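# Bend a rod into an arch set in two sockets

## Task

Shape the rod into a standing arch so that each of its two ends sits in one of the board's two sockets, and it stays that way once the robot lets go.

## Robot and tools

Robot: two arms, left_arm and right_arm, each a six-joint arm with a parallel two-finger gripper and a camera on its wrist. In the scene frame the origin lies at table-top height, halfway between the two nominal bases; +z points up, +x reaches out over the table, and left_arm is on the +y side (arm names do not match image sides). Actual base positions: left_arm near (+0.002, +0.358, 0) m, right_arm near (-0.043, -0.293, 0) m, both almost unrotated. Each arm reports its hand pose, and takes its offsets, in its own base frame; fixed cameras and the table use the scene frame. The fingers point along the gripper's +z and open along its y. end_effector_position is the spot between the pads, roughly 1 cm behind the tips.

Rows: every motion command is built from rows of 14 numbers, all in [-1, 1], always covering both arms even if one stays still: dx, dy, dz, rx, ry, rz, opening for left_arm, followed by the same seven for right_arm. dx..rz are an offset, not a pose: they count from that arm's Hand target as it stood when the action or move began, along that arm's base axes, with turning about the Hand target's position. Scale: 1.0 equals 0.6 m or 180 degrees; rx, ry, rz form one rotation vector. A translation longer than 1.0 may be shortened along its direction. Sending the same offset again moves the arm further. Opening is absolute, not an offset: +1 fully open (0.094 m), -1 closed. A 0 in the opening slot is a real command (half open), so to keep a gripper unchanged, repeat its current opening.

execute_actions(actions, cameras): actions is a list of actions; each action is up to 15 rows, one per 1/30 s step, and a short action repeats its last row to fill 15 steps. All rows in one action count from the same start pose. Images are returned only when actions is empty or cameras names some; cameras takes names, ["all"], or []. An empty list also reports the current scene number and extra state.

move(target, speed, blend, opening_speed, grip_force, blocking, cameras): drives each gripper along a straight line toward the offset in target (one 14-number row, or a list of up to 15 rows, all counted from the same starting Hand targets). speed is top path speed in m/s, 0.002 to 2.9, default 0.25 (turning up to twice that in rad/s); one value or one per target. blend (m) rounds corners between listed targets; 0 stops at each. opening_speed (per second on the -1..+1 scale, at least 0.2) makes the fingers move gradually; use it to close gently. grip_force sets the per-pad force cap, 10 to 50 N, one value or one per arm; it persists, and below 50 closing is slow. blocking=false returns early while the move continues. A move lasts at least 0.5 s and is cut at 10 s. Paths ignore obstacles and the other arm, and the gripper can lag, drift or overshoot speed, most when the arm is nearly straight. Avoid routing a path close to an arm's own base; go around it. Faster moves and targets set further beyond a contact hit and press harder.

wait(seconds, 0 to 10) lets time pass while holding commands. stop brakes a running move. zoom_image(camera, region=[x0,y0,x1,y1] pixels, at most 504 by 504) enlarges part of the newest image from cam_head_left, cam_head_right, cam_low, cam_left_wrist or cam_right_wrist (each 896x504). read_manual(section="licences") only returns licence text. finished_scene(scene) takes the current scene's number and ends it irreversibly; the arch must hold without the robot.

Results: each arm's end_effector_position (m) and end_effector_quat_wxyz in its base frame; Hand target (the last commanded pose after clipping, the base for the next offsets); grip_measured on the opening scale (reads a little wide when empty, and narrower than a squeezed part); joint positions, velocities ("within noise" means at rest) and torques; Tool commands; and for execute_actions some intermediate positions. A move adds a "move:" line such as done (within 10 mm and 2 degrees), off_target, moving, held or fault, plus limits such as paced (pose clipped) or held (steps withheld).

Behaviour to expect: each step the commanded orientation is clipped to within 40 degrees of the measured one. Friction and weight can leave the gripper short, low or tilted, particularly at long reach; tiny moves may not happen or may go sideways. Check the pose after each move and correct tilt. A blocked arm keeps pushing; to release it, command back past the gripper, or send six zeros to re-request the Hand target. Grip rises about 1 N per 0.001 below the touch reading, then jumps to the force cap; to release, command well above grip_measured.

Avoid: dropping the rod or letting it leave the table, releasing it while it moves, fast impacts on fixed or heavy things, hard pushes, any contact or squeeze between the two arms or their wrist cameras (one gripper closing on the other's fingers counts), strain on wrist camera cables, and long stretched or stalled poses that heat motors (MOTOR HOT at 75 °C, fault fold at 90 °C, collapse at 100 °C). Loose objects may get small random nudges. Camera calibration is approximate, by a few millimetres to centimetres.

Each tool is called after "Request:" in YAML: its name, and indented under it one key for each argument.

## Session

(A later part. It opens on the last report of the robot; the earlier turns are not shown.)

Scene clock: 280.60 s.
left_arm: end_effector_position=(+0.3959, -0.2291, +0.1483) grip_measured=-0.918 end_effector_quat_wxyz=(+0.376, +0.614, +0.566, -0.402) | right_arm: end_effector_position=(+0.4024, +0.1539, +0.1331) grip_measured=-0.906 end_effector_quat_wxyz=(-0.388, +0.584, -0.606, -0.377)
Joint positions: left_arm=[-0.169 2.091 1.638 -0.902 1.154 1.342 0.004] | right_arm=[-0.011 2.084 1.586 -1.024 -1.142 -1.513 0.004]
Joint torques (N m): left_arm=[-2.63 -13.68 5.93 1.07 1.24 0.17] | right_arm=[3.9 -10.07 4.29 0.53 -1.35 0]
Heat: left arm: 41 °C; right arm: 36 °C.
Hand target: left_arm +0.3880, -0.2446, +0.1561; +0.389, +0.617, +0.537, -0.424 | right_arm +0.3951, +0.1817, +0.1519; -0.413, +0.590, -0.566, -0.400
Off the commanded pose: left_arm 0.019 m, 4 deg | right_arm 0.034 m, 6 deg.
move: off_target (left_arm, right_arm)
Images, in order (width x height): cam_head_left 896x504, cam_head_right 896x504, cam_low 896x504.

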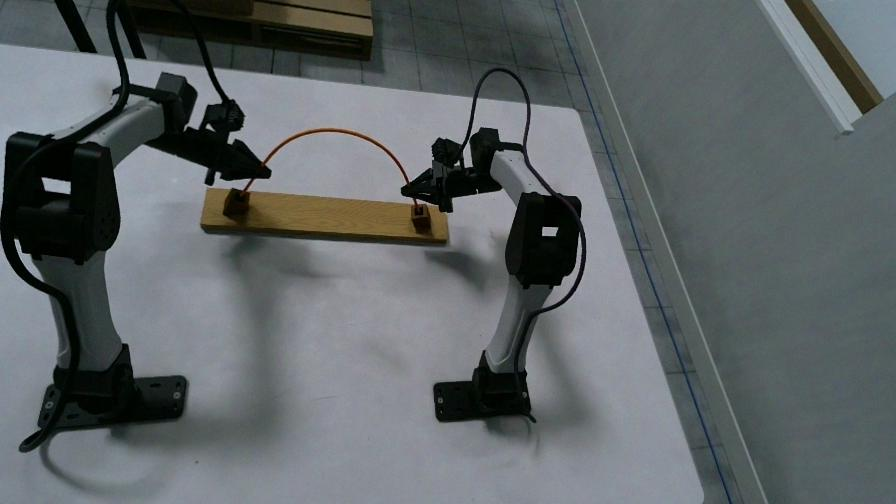

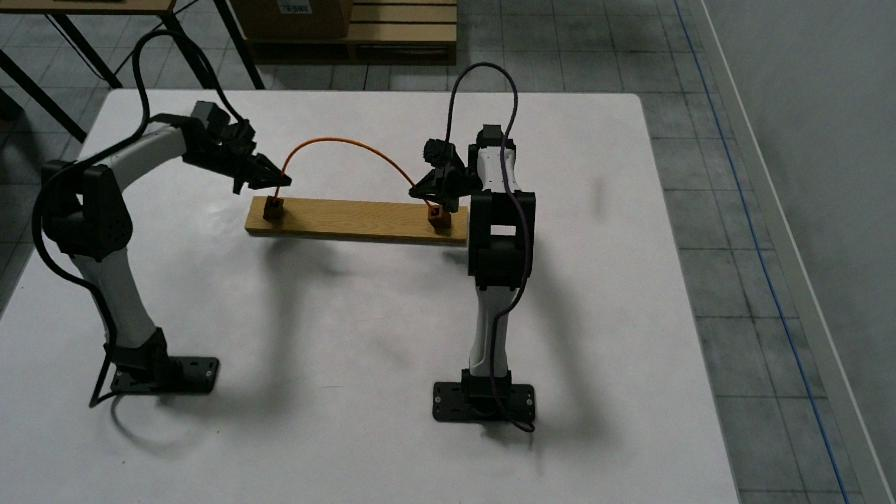

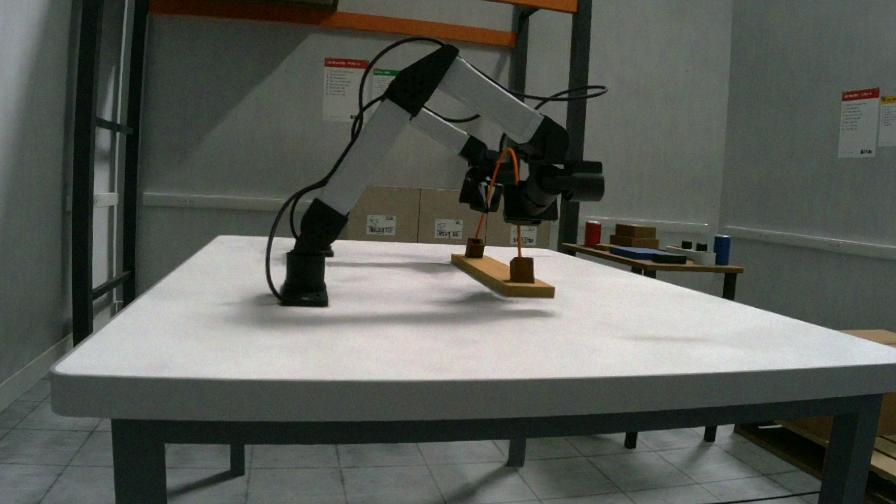

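Request:
move:
  target: [0.001,0.0113,-0.024,0,0,0,-1, -0.0005,-0.0078,-0.0237,0,0,0,-1]
  speed: 0.04
  cameras: ["cam_head_left","cam_head_right","cam_low"]

Request:
zoom_image:
  camera: "cam_head_left"
  region: [190, 130, 290, 230]

Request:
zoom_image:
  camera: "cam_head_left"
  region: [370, 150, 470, 250]

Request:
zoom_image:
  camera: "cam_head_right"
  region: [220, 140, 320, 240]

Request:
zoom_image:
  camera: "cam_head_right"
  region: [380, 150, 480, 250]

Scene clock: 284.20 s.
left_arm: end_effector_position=(+0.3949, -0.2240, +0.1394) grip_measured=-0.918 end_effector_quat_wxyz=(+0.378, +0.617, +0.563, -0.399) | right_arm: end_effector_position=(+0.4001, +0.1540, +0.1260) grip_measured=-0.906 end_effector_quat_wxyz=(-0.389, +0.586, -0.604, -0.376)
Joint positions: left_arm=[-0.158 2.097 1.613 -0.893 1.154 1.378 0.004] | right_arm=[-0.011 2.084 1.557 -0.996 -1.143 -1.521 0.004]
Joint torques (N m): left_arm=[-2.19 -12.12 5.93 1.01 1.26 0.2] | right_arm=[3.03 -8.59 4.25 0.53 -1.34 -0.14]
Heat: left arm: 42 °C; right arm: 36 °C.
Hand target: left_arm +0.3886, -0.2378, +0.1418; +0.389, +0.617, +0.537, -0.424 | right_arm +0.3949, +0.1770, +0.1377; -0.413, +0.590, -0.566, -0.400
Off the commanded pose: left_arm 0.015 m, 4 deg | right_arm 0.026 m, 6 deg.
move: off_target (left_arm, right_arm)
Images, in order (width x height): cam_head_left 896x504, cam_head_right 896x504, cam_low 896x504.

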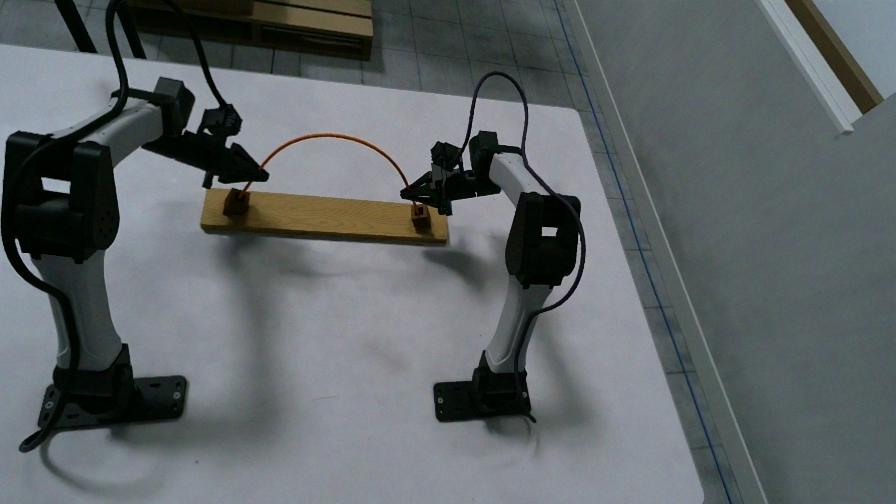

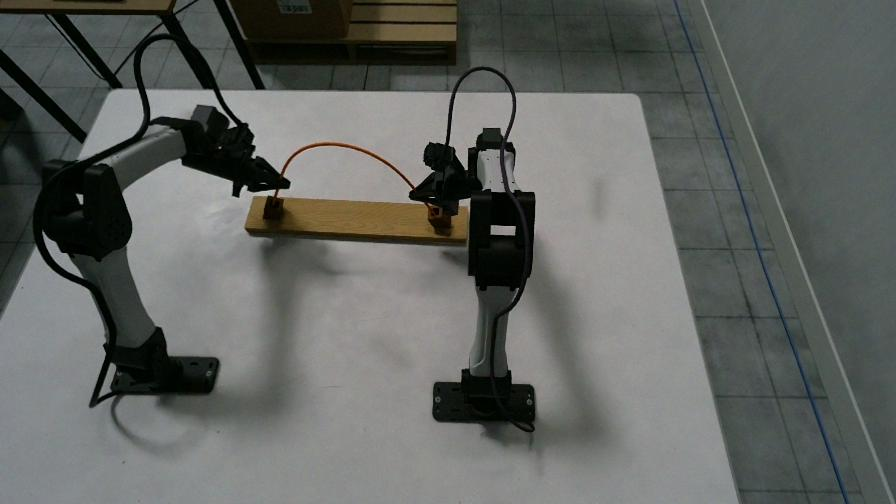

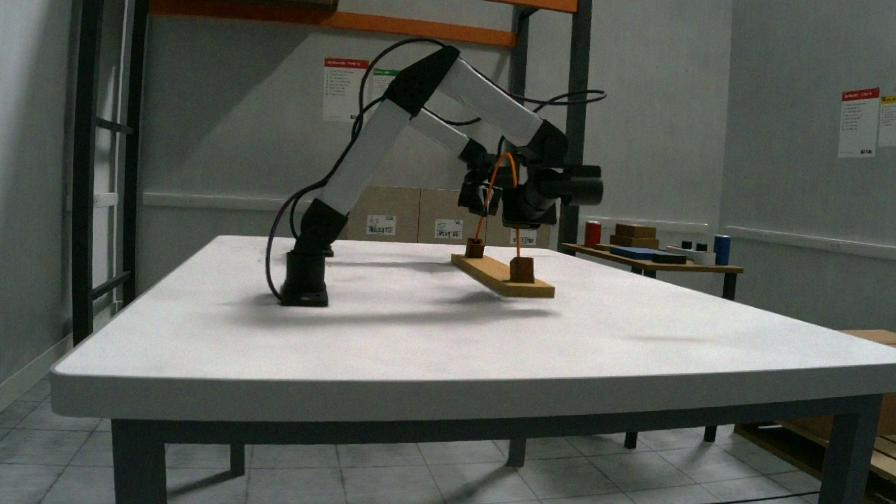

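Scaled by 5.040 from the camera's 896x504 image, which has a finer 1280x720 frame.

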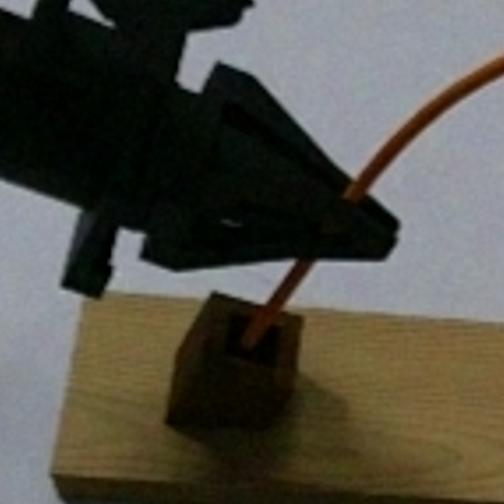

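Scaled by 5.040 from the camera's 896x504 image, which has a finer 1280x720 frame.

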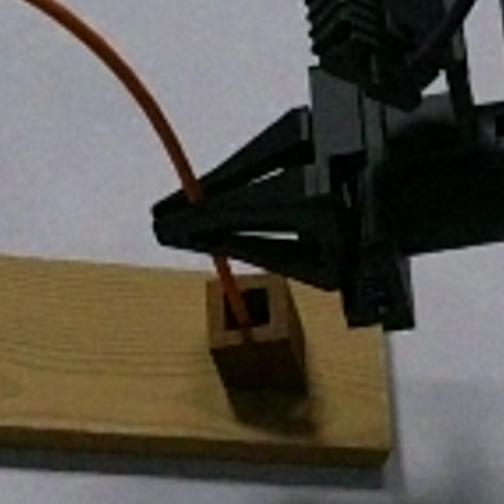

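Scaled by 5.040 from the camera's 896x504 image, which has a finer 1280x720 frame.

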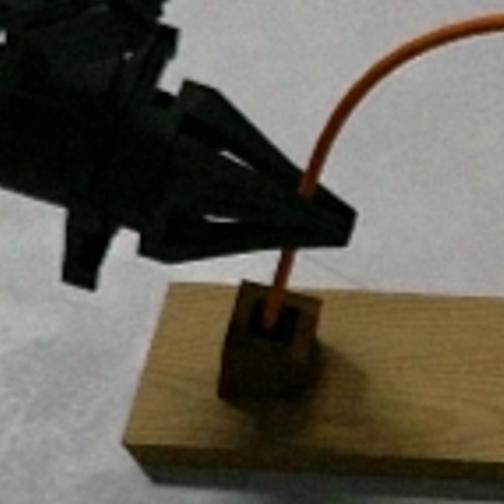

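Scaled by 5.040 from the camera's 896x504 image, which has a finer 1280x720 frame.

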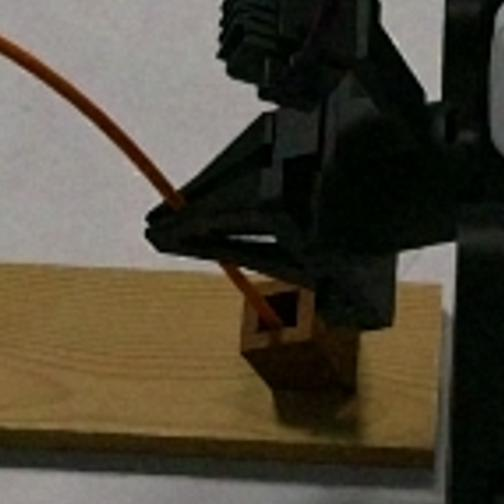

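Request:
move:
  target: [0.001,0.0125,-0.026,0,0,0,-1, 0.004,-0.0078,-0.0237,0,0,0,-1]
  speed: 0.04
  cameras: ["cam_head_left","cam_head_right","cam_low"]

Request:
zoom_image:
  camera: "cam_head_left"
  region: [190, 130, 290, 230]

Request:
zoom_image:
  camera: "cam_head_left"
  region: [370, 150, 470, 250]

Request:
zoom_image:
  camera: "cam_head_right"
  region: [220, 140, 320, 240]

Request:
zoom_image:
  camera: "cam_low"
  region: [400, 120, 600, 300]

Scene clock: 288.47 s.
left_arm: end_effector_position=(+0.3950, -0.2175, +0.1225) grip_measured=-0.918 end_effector_quat_wxyz=(+0.376, +0.620, +0.562, -0.398) | right_arm: end_effector_position=(+0.4005, +0.1540, +0.1189) grip_measured=-0.906 end_effector_quat_wxyz=(-0.392, +0.592, -0.598, -0.373)
Joint positions: left_arm=[-0.143 2.125 1.592 -0.889 1.154 1.429 0.004] | right_arm=[-0.011 2.096 1.547 -0.98 -1.143 -1.546 0.004]
Joint torques (N m): left_arm=[-1.96 -12.34 5.9 0.86 1.3 0.21] | right_arm=[2.14 -7.13 4.3 0.51 -1.34 -0.15]
Heat: left arm: 43 °C; right arm: 36 °C.
Hand target: left_arm +0.3892, -0.2303, +0.1261; +0.389, +0.617, +0.537, -0.424 | right_arm +0.3973, +0.1723, +0.1236; -0.413, +0.590, -0.566, -0.400
Off the commanded pose: left_arm 0.014 m, 4 deg | right_arm 0.019 m, 5 deg.
move: off_target (left_arm, right_arm)
Images, in order (width x height): cam_head_left 896x504, cam_head_right 896x504, cam_low 896x504.

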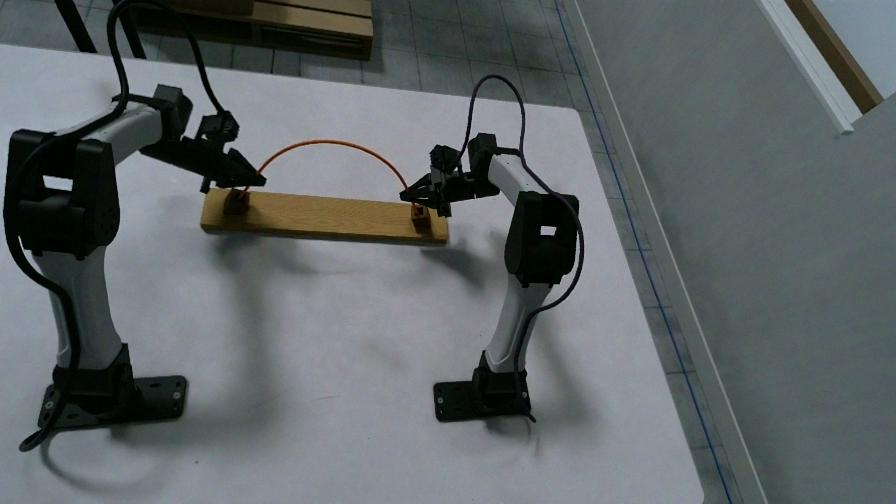

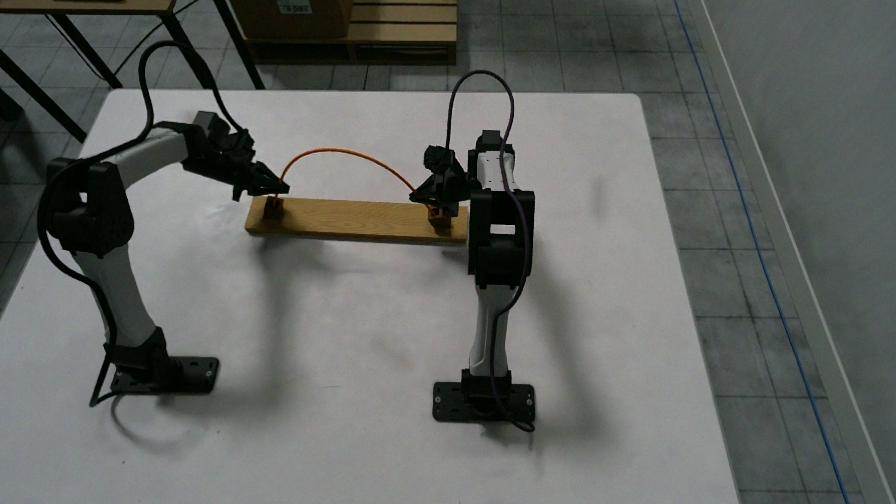

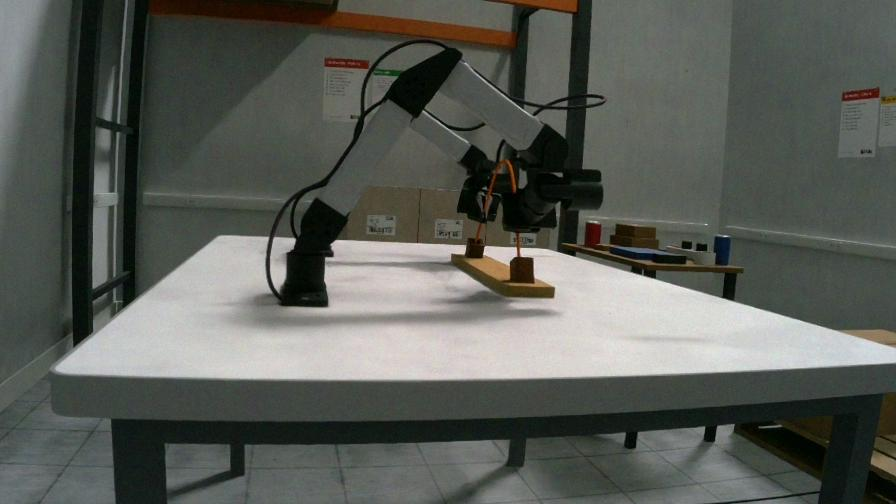

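Scaled by 5.040 from the camera's 896x504 image, which has a finer 1280x720 frame.

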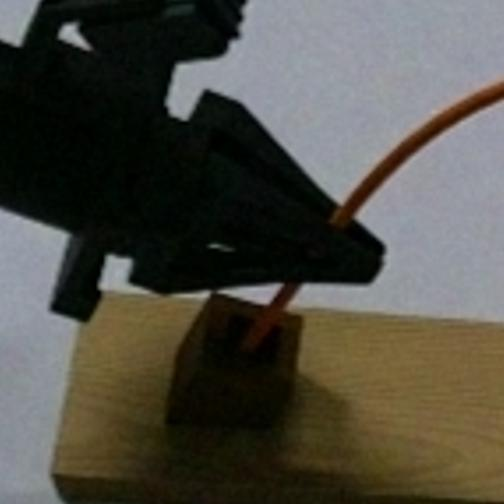

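Scaled by 5.040 from the camera's 896x504 image, which has a finer 1280x720 frame.

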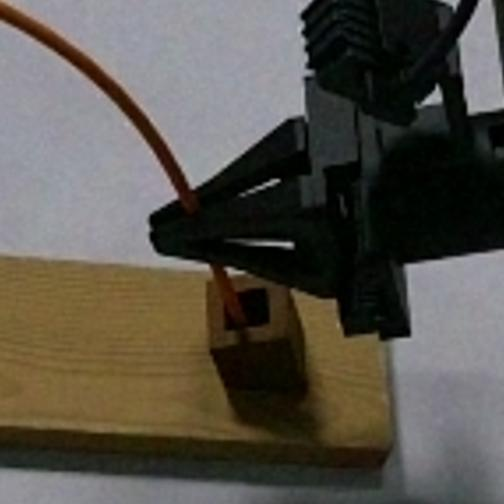

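Scaled by 5.040 from the camera's 896x504 image, which has a finer 1280x720 frame.

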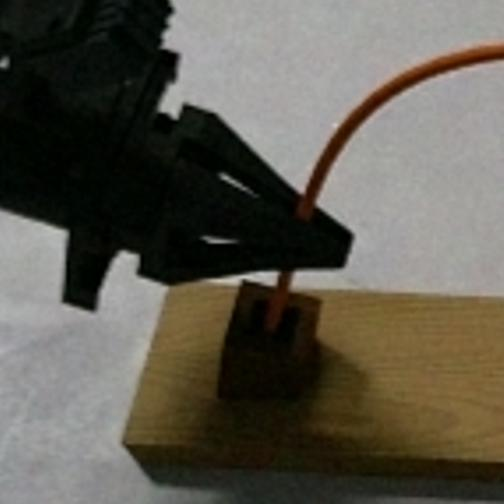

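Scaled by 2.520 from the camera's 896x504 image, which has a finer 1280x720 frame.

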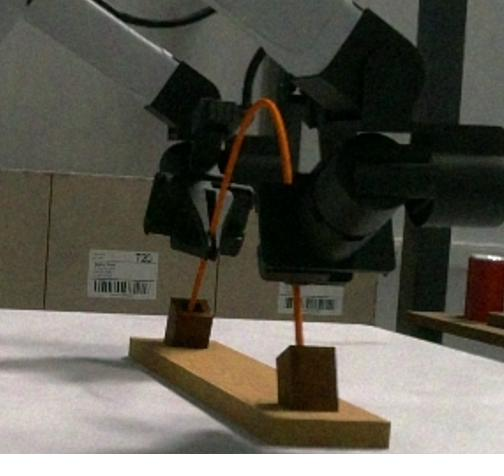

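Request:
move:
  target: [0.001,0.01,-0.022,0,0,0,-1, 0.002,-0.012,-0.028,0,0,0,-1]
  speed: 0.04
  cameras: ["cam_head_left","cam_head_right","cam_low"]

Request:
zoom_image:
  camera: "cam_head_left"
  region: [190, 130, 290, 230]

Request:
zoom_image:
  camera: "cam_head_left"
  region: [370, 150, 470, 250]

Request:
zoom_image:
  camera: "cam_head_right"
  region: [220, 140, 320, 240]

Request:
zoom_image:
  camera: "cam_low"
  region: [400, 120, 600, 300]

Scene clock: 291.53 s.
left_arm: end_effector_position=(+0.3946, -0.2139, +0.1116) grip_measured=-0.918 end_effector_quat_wxyz=(+0.377, +0.621, +0.559, -0.400) | right_arm: end_effector_position=(+0.4006, +0.1498, +0.1032) grip_measured=-0.907 end_effector_quat_wxyz=(-0.392, +0.594, -0.594, -0.375)
Joint positions: left_arm=[-0.133 2.147 1.581 -0.887 1.16 1.466 0.004] | right_arm=[-0.022 2.133 1.537 -0.974 -1.146 -1.593 0.004]
Joint torques (N m): left_arm=[-1.47 -12.08 5.64 0.79 1.28 0.22] | right_arm=[1.62 -7.09 4.26 0.41 -1.32 -0.16]
Heat: left arm: 43 °C; right arm: 37 °C.
Hand target: left_arm +0.3899, -0.2243, +0.1129; +0.389, +0.617, +0.537, -0.424 | right_arm +0.3984, +0.1652, +0.1068; -0.413, +0.590, -0.566, -0.400
Off the commanded pose: left_arm 0.011 m, 4 deg | right_arm 0.016 m, 5 deg.
move: off_target (left_arm, right_arm)
Images, in order (width x height): cam_head_left 896x504, cam_head_right 896x504, cam_low 896x504.

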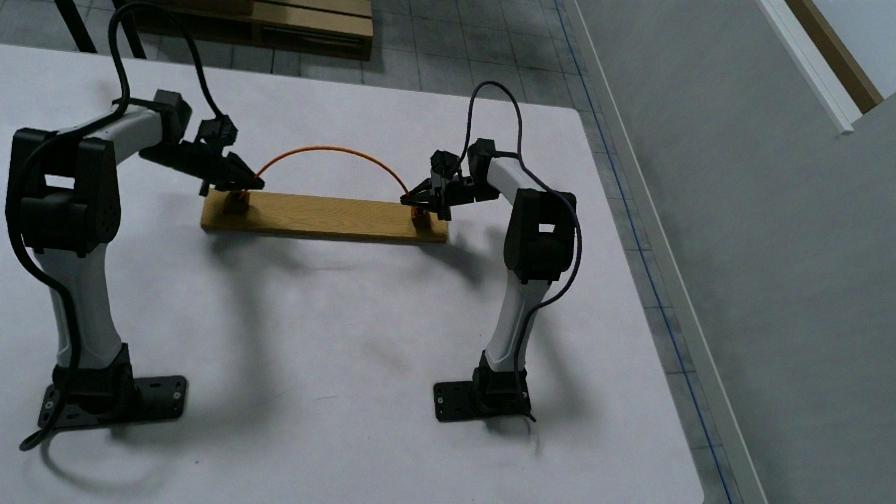

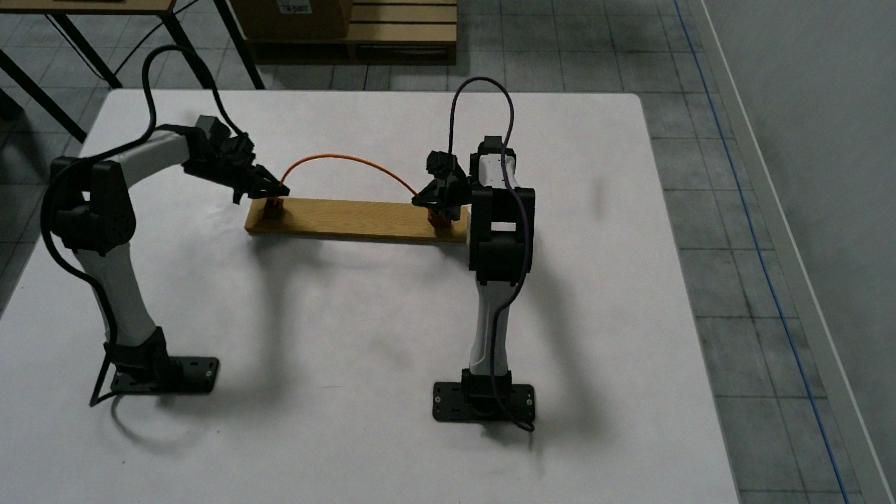

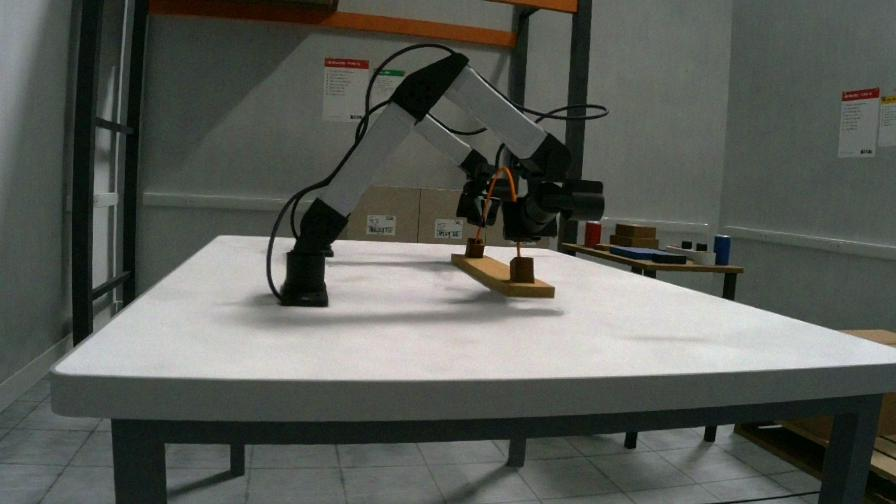

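Scaled by 5.040 from the camera's 896x504 image, which has a finer 1280x720 frame.

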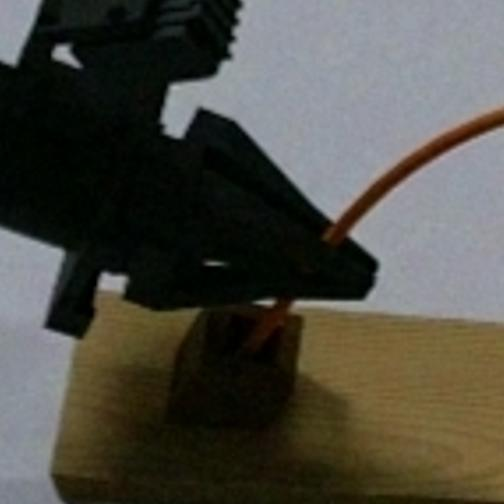

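Scaled by 5.040 from the camera's 896x504 image, which has a finer 1280x720 frame.

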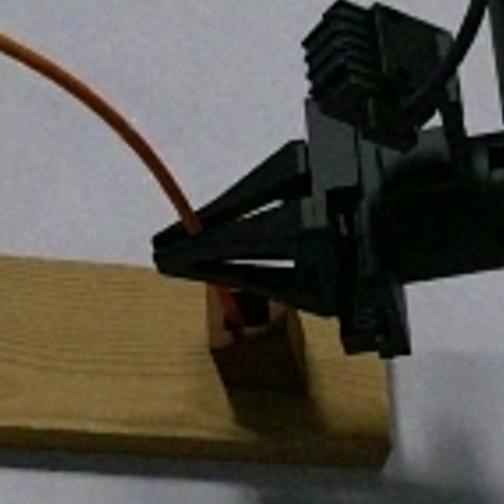

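Scaled by 5.040 from the camera's 896x504 image, which has a finer 1280x720 frame.

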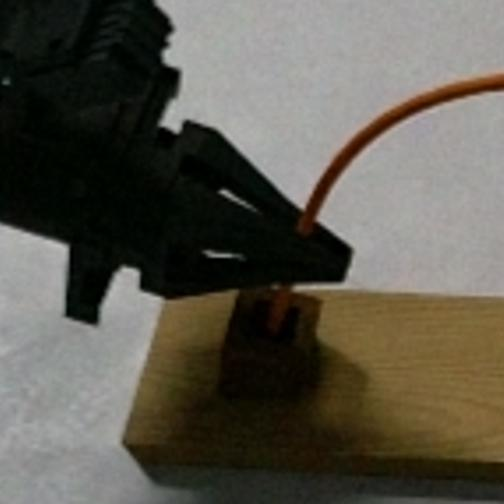

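Scaled by 2.520 from the camera's 896x504 image, which has a finer 1280x720 frame.

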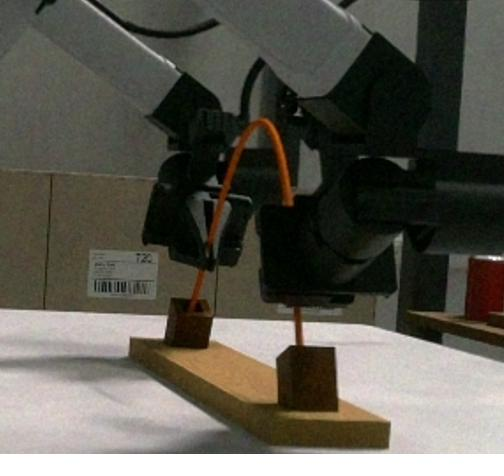

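Request:
move:
  target: [0.001,0.01,-0.02,0,0,0,-1, 0.0,-0.0085,-0.02,0,0,0,-1]
  speed: 0.03
  cameras: ["cam_head_left","cam_head_right","cam_low"]

Request:
zoom_image:
  camera: "cam_head_left"
  region: [370, 150, 470, 250]

Request:
zoom_image:
  camera: "cam_head_right"
  region: [220, 140, 320, 240]

Request:
zoom_image:
  camera: "cam_low"
  region: [400, 120, 600, 300]

Scene clock: 295.20 s.
left_arm: end_effector_position=(+0.3946, -0.2132, +0.1113) grip_measured=-0.919 end_effector_quat_wxyz=(+0.390, +0.617, +0.546, -0.411) | right_arm: end_effector_position=(+0.4014, +0.1504, +0.1026) grip_measured=-0.908 end_effector_quat_wxyz=(-0.407, +0.590, -0.582, -0.385)
Joint positions: left_arm=[-0.125 2.163 1.578 -0.887 1.202 1.5 0.004] | right_arm=[-0.028 2.153 1.537 -0.974 -1.189 -1.625 0.004]
Joint torques (N m): left_arm=[-0.96 -11.25 5.11 0.7 0.86 0.31] | right_arm=[1.16 -6.53 3.62 0.4 -0.94 -0.19]
Heat: left arm: 44 °C; right arm: 37 °C.
Hand target: left_arm +0.3905, -0.2182, +0.1009; +0.389, +0.617, +0.537, -0.424 | right_arm +0.3984, +0.1602, +0.0949; -0.413, +0.590, -0.566, -0.400
Off the commanded pose: left_arm 0.012 m, 2 deg | right_arm 0.013 m, 3 deg.
move: off_target (left_arm, right_arm)
Images, in order (width x height): cam_head_left 896x504, cam_head_right 896x504, cam_low 896x504.

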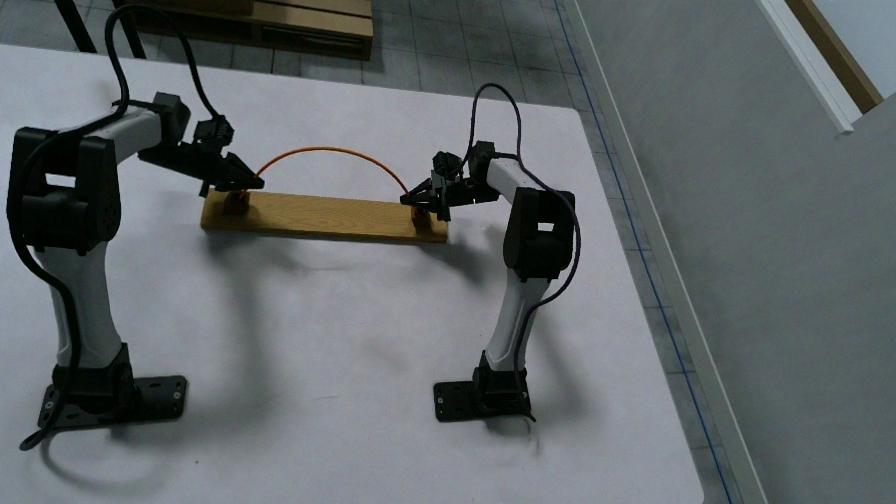

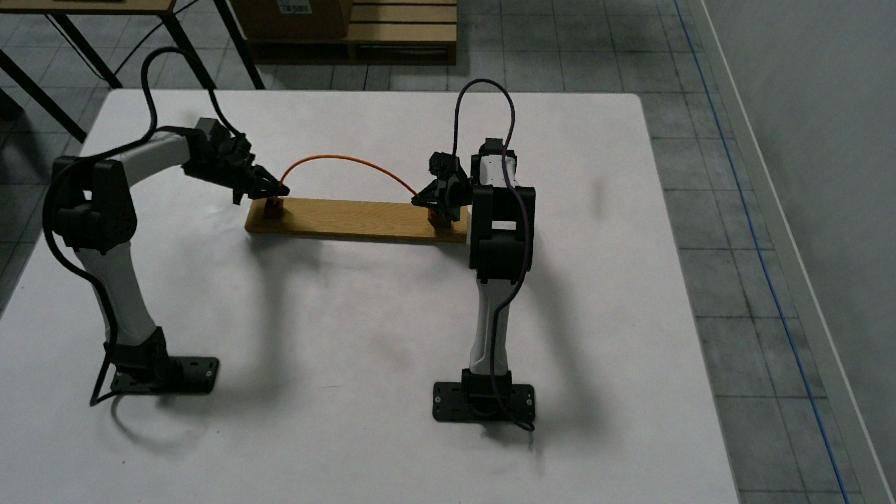

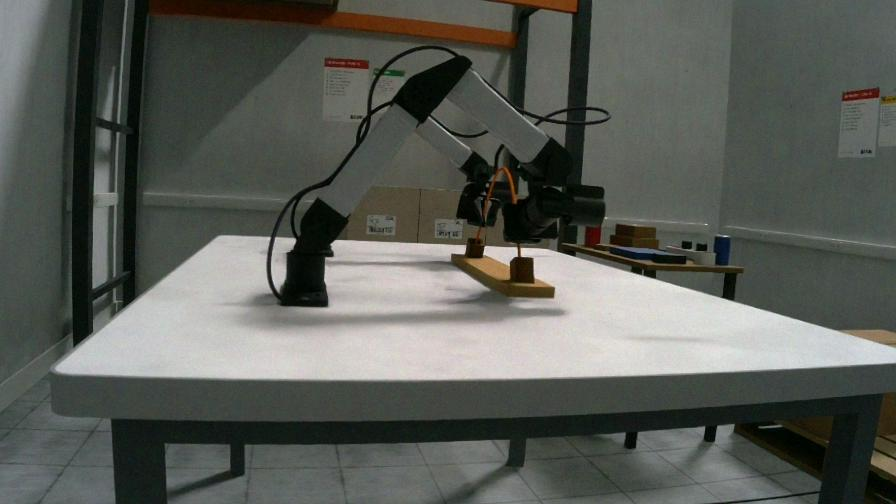

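Scaled by 5.040 from the camera's 896x504 image, which has a finer 1280x720 frame.

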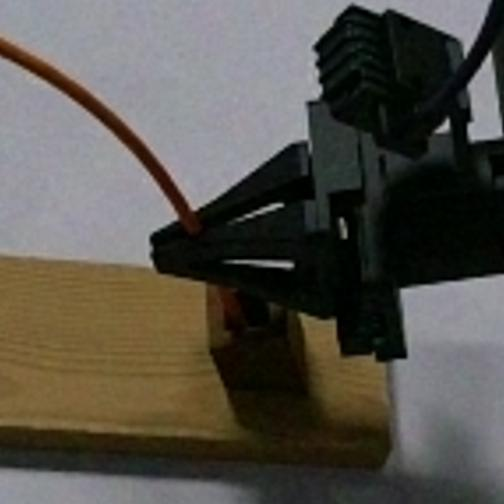

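Scaled by 5.040 from the camera's 896x504 image, which has a finer 1280x720 frame.

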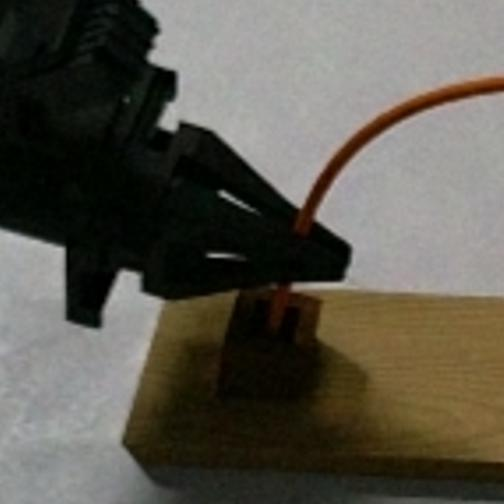

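Scaled by 2.520 from the camera's 896x504 image, which has a finer 1280x720 frame.

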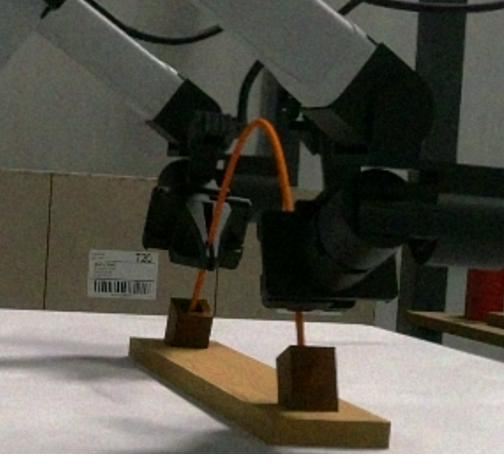

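Request:
move:
  target: [0,0,0.01,0,0,0,-1, 0.0,0,0.01,0,0,0,-1]
  speed: 0.03

Request:
move:
  target: [0,0,0,0,0,0,-0.4, 0.0,0,0,0,0,0,-0.4]
  opening_speed: 0.25
  cameras: ["all"]

Request:
zoom_image:
  camera: "cam_low"
  region: [400, 120, 600, 300]

Scene clock: 299.10 s.
left_arm: end_effector_position=(+0.3944, -0.2132, +0.1113) grip_measured=-0.919 end_effector_quat_wxyz=(+0.390, +0.617, +0.546, -0.411) | right_arm: end_effector_position=(+0.4013, +0.1505, +0.1026) grip_measured=-0.908 end_effector_quat_wxyz=(-0.406, +0.590, -0.582, -0.385)
Joint positions: left_arm=[-0.125 2.163 1.578 -0.889 1.203 1.501 0.004] | right_arm=[-0.028 2.153 1.537 -0.975 -1.189 -1.626 0.004]
Joint torques (N m): left_arm=[-0.95 -12.07 6.02 0.51 0.86 0.29] | right_arm=[1.16 -7.28 4.4 0.22 -0.93 -0.18]
Heat: left arm: 44 °C; right arm: 37 °C.
Hand target: left_arm +0.3905, -0.2182, +0.1069; +0.389, +0.617, +0.537, -0.424 | right_arm +0.3984, +0.1602, +0.1009; -0.413, +0.591, -0.566, -0.400
Off the commanded pose: left_arm 0.008 m, 2 deg | right_arm 0.010 m, 3 deg.
move: off_target (right_arm)

Scene clock: 301.70 s.
left_arm: end_effector_position=(+0.3936, -0.2147, +0.1097) grip_measured=-0.402 end_effector_quat_wxyz=(+0.388, +0.618, +0.545, -0.413) | right_arm: end_effector_position=(+0.3994, +0.1565, +0.1046) grip_measured=-0.403 end_effector_quat_wxyz=(-0.410, +0.595, -0.572, -0.389)
Joint positions: left_arm=[-0.128 2.168 1.578 -0.889 1.204 1.504 0.028] | right_arm=[-0.014 2.153 1.537 -0.974 -1.201 -1.637 0.028]
Joint torques (N m): left_arm=[-0.64 -12.48 6.06 0.49 0.84 0.26] | right_arm=[0.08 -7.21 4.48 0.21 -0.82 -0.08]
Heat: left arm: 45 °C; right arm: 38 °C.
Hand target: left_arm +0.3905, -0.2182, +0.1069; +0.389, +0.617, +0.537, -0.424 | right_arm +0.3985, +0.1601, +0.1008; -0.413, +0.591, -0.566, -0.400
Off the commanded pose: left_arm 0.006 m, 2 deg | right_arm 0.005 m, 2 deg.
move: done
camera_calibration:
cam_left_wrist: T_world_to_cam=[[-0.99044, 0.101398, -0.0935216, 0.425351], [0.131022, 0.903572, -0.40791, 0.19115], [0.0431421, -0.416264, -0.90822, 0.124369], [0, 0, 0, 1]] pos_world=[0.390875, -0.164077, 0.230705]
cam_right_wrist: T_world_to_cam=[[0.998985, 0.0395618, 0.0215564, -0.406156], [0.044907, -0.912901, -0.405702, 0.169744], [0.00362853, 0.406258, -0.913751, 0.159378], [0, 0, 0, 1]] pos_world=[0.397543, 0.106279, 0.223252]

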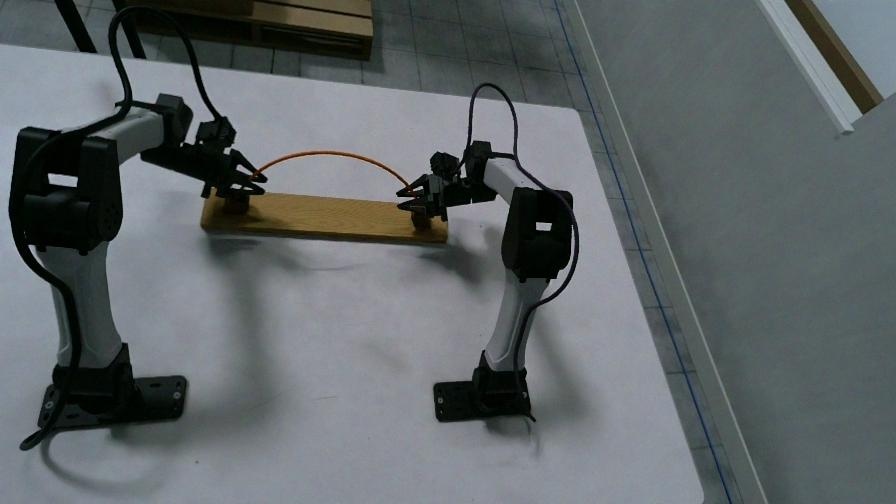

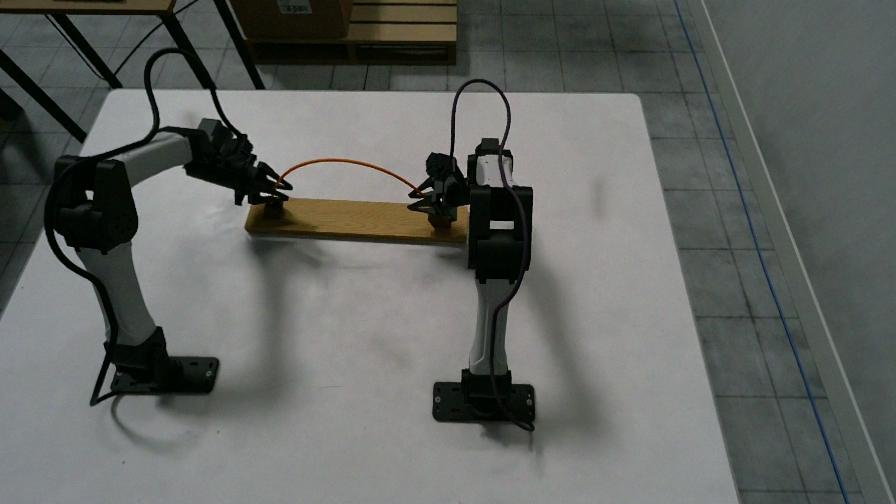

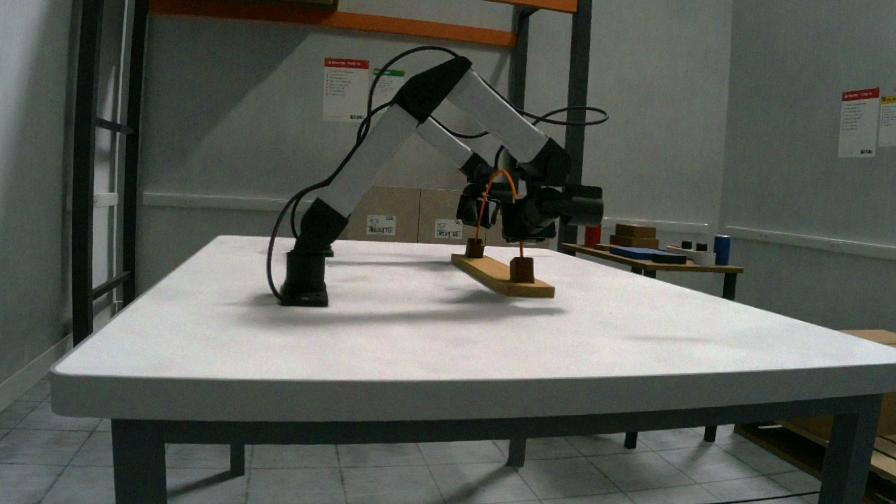

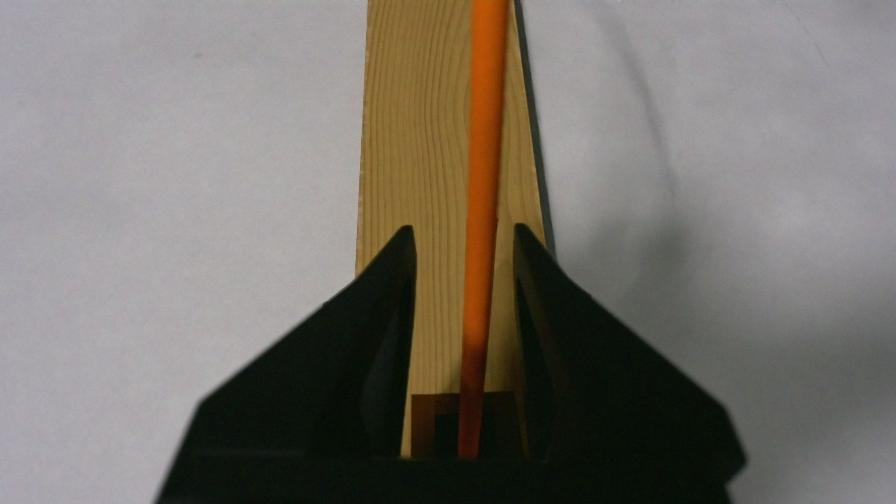

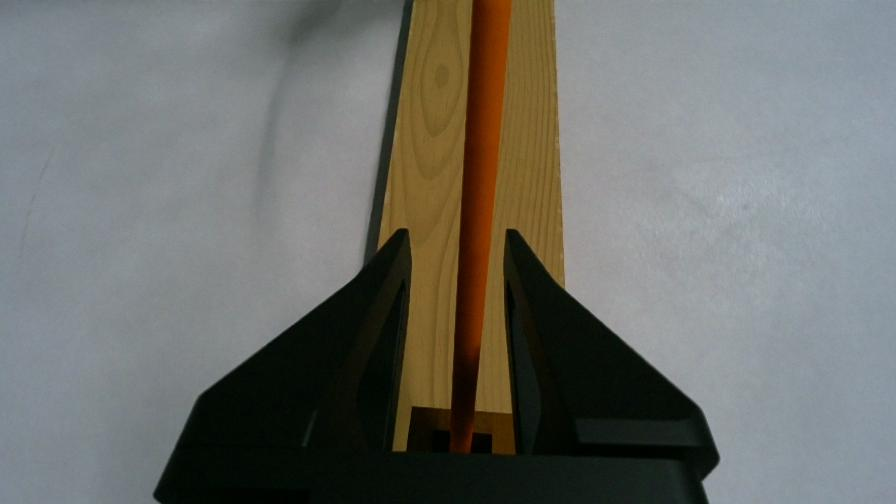

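Scaled by 2.520 from the camera's 896x504 image, which has a finer 1280x720 frame.

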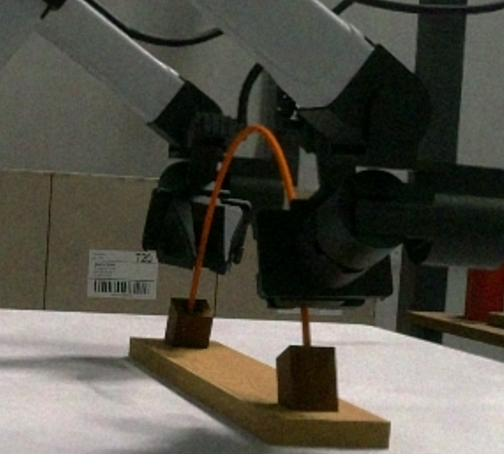

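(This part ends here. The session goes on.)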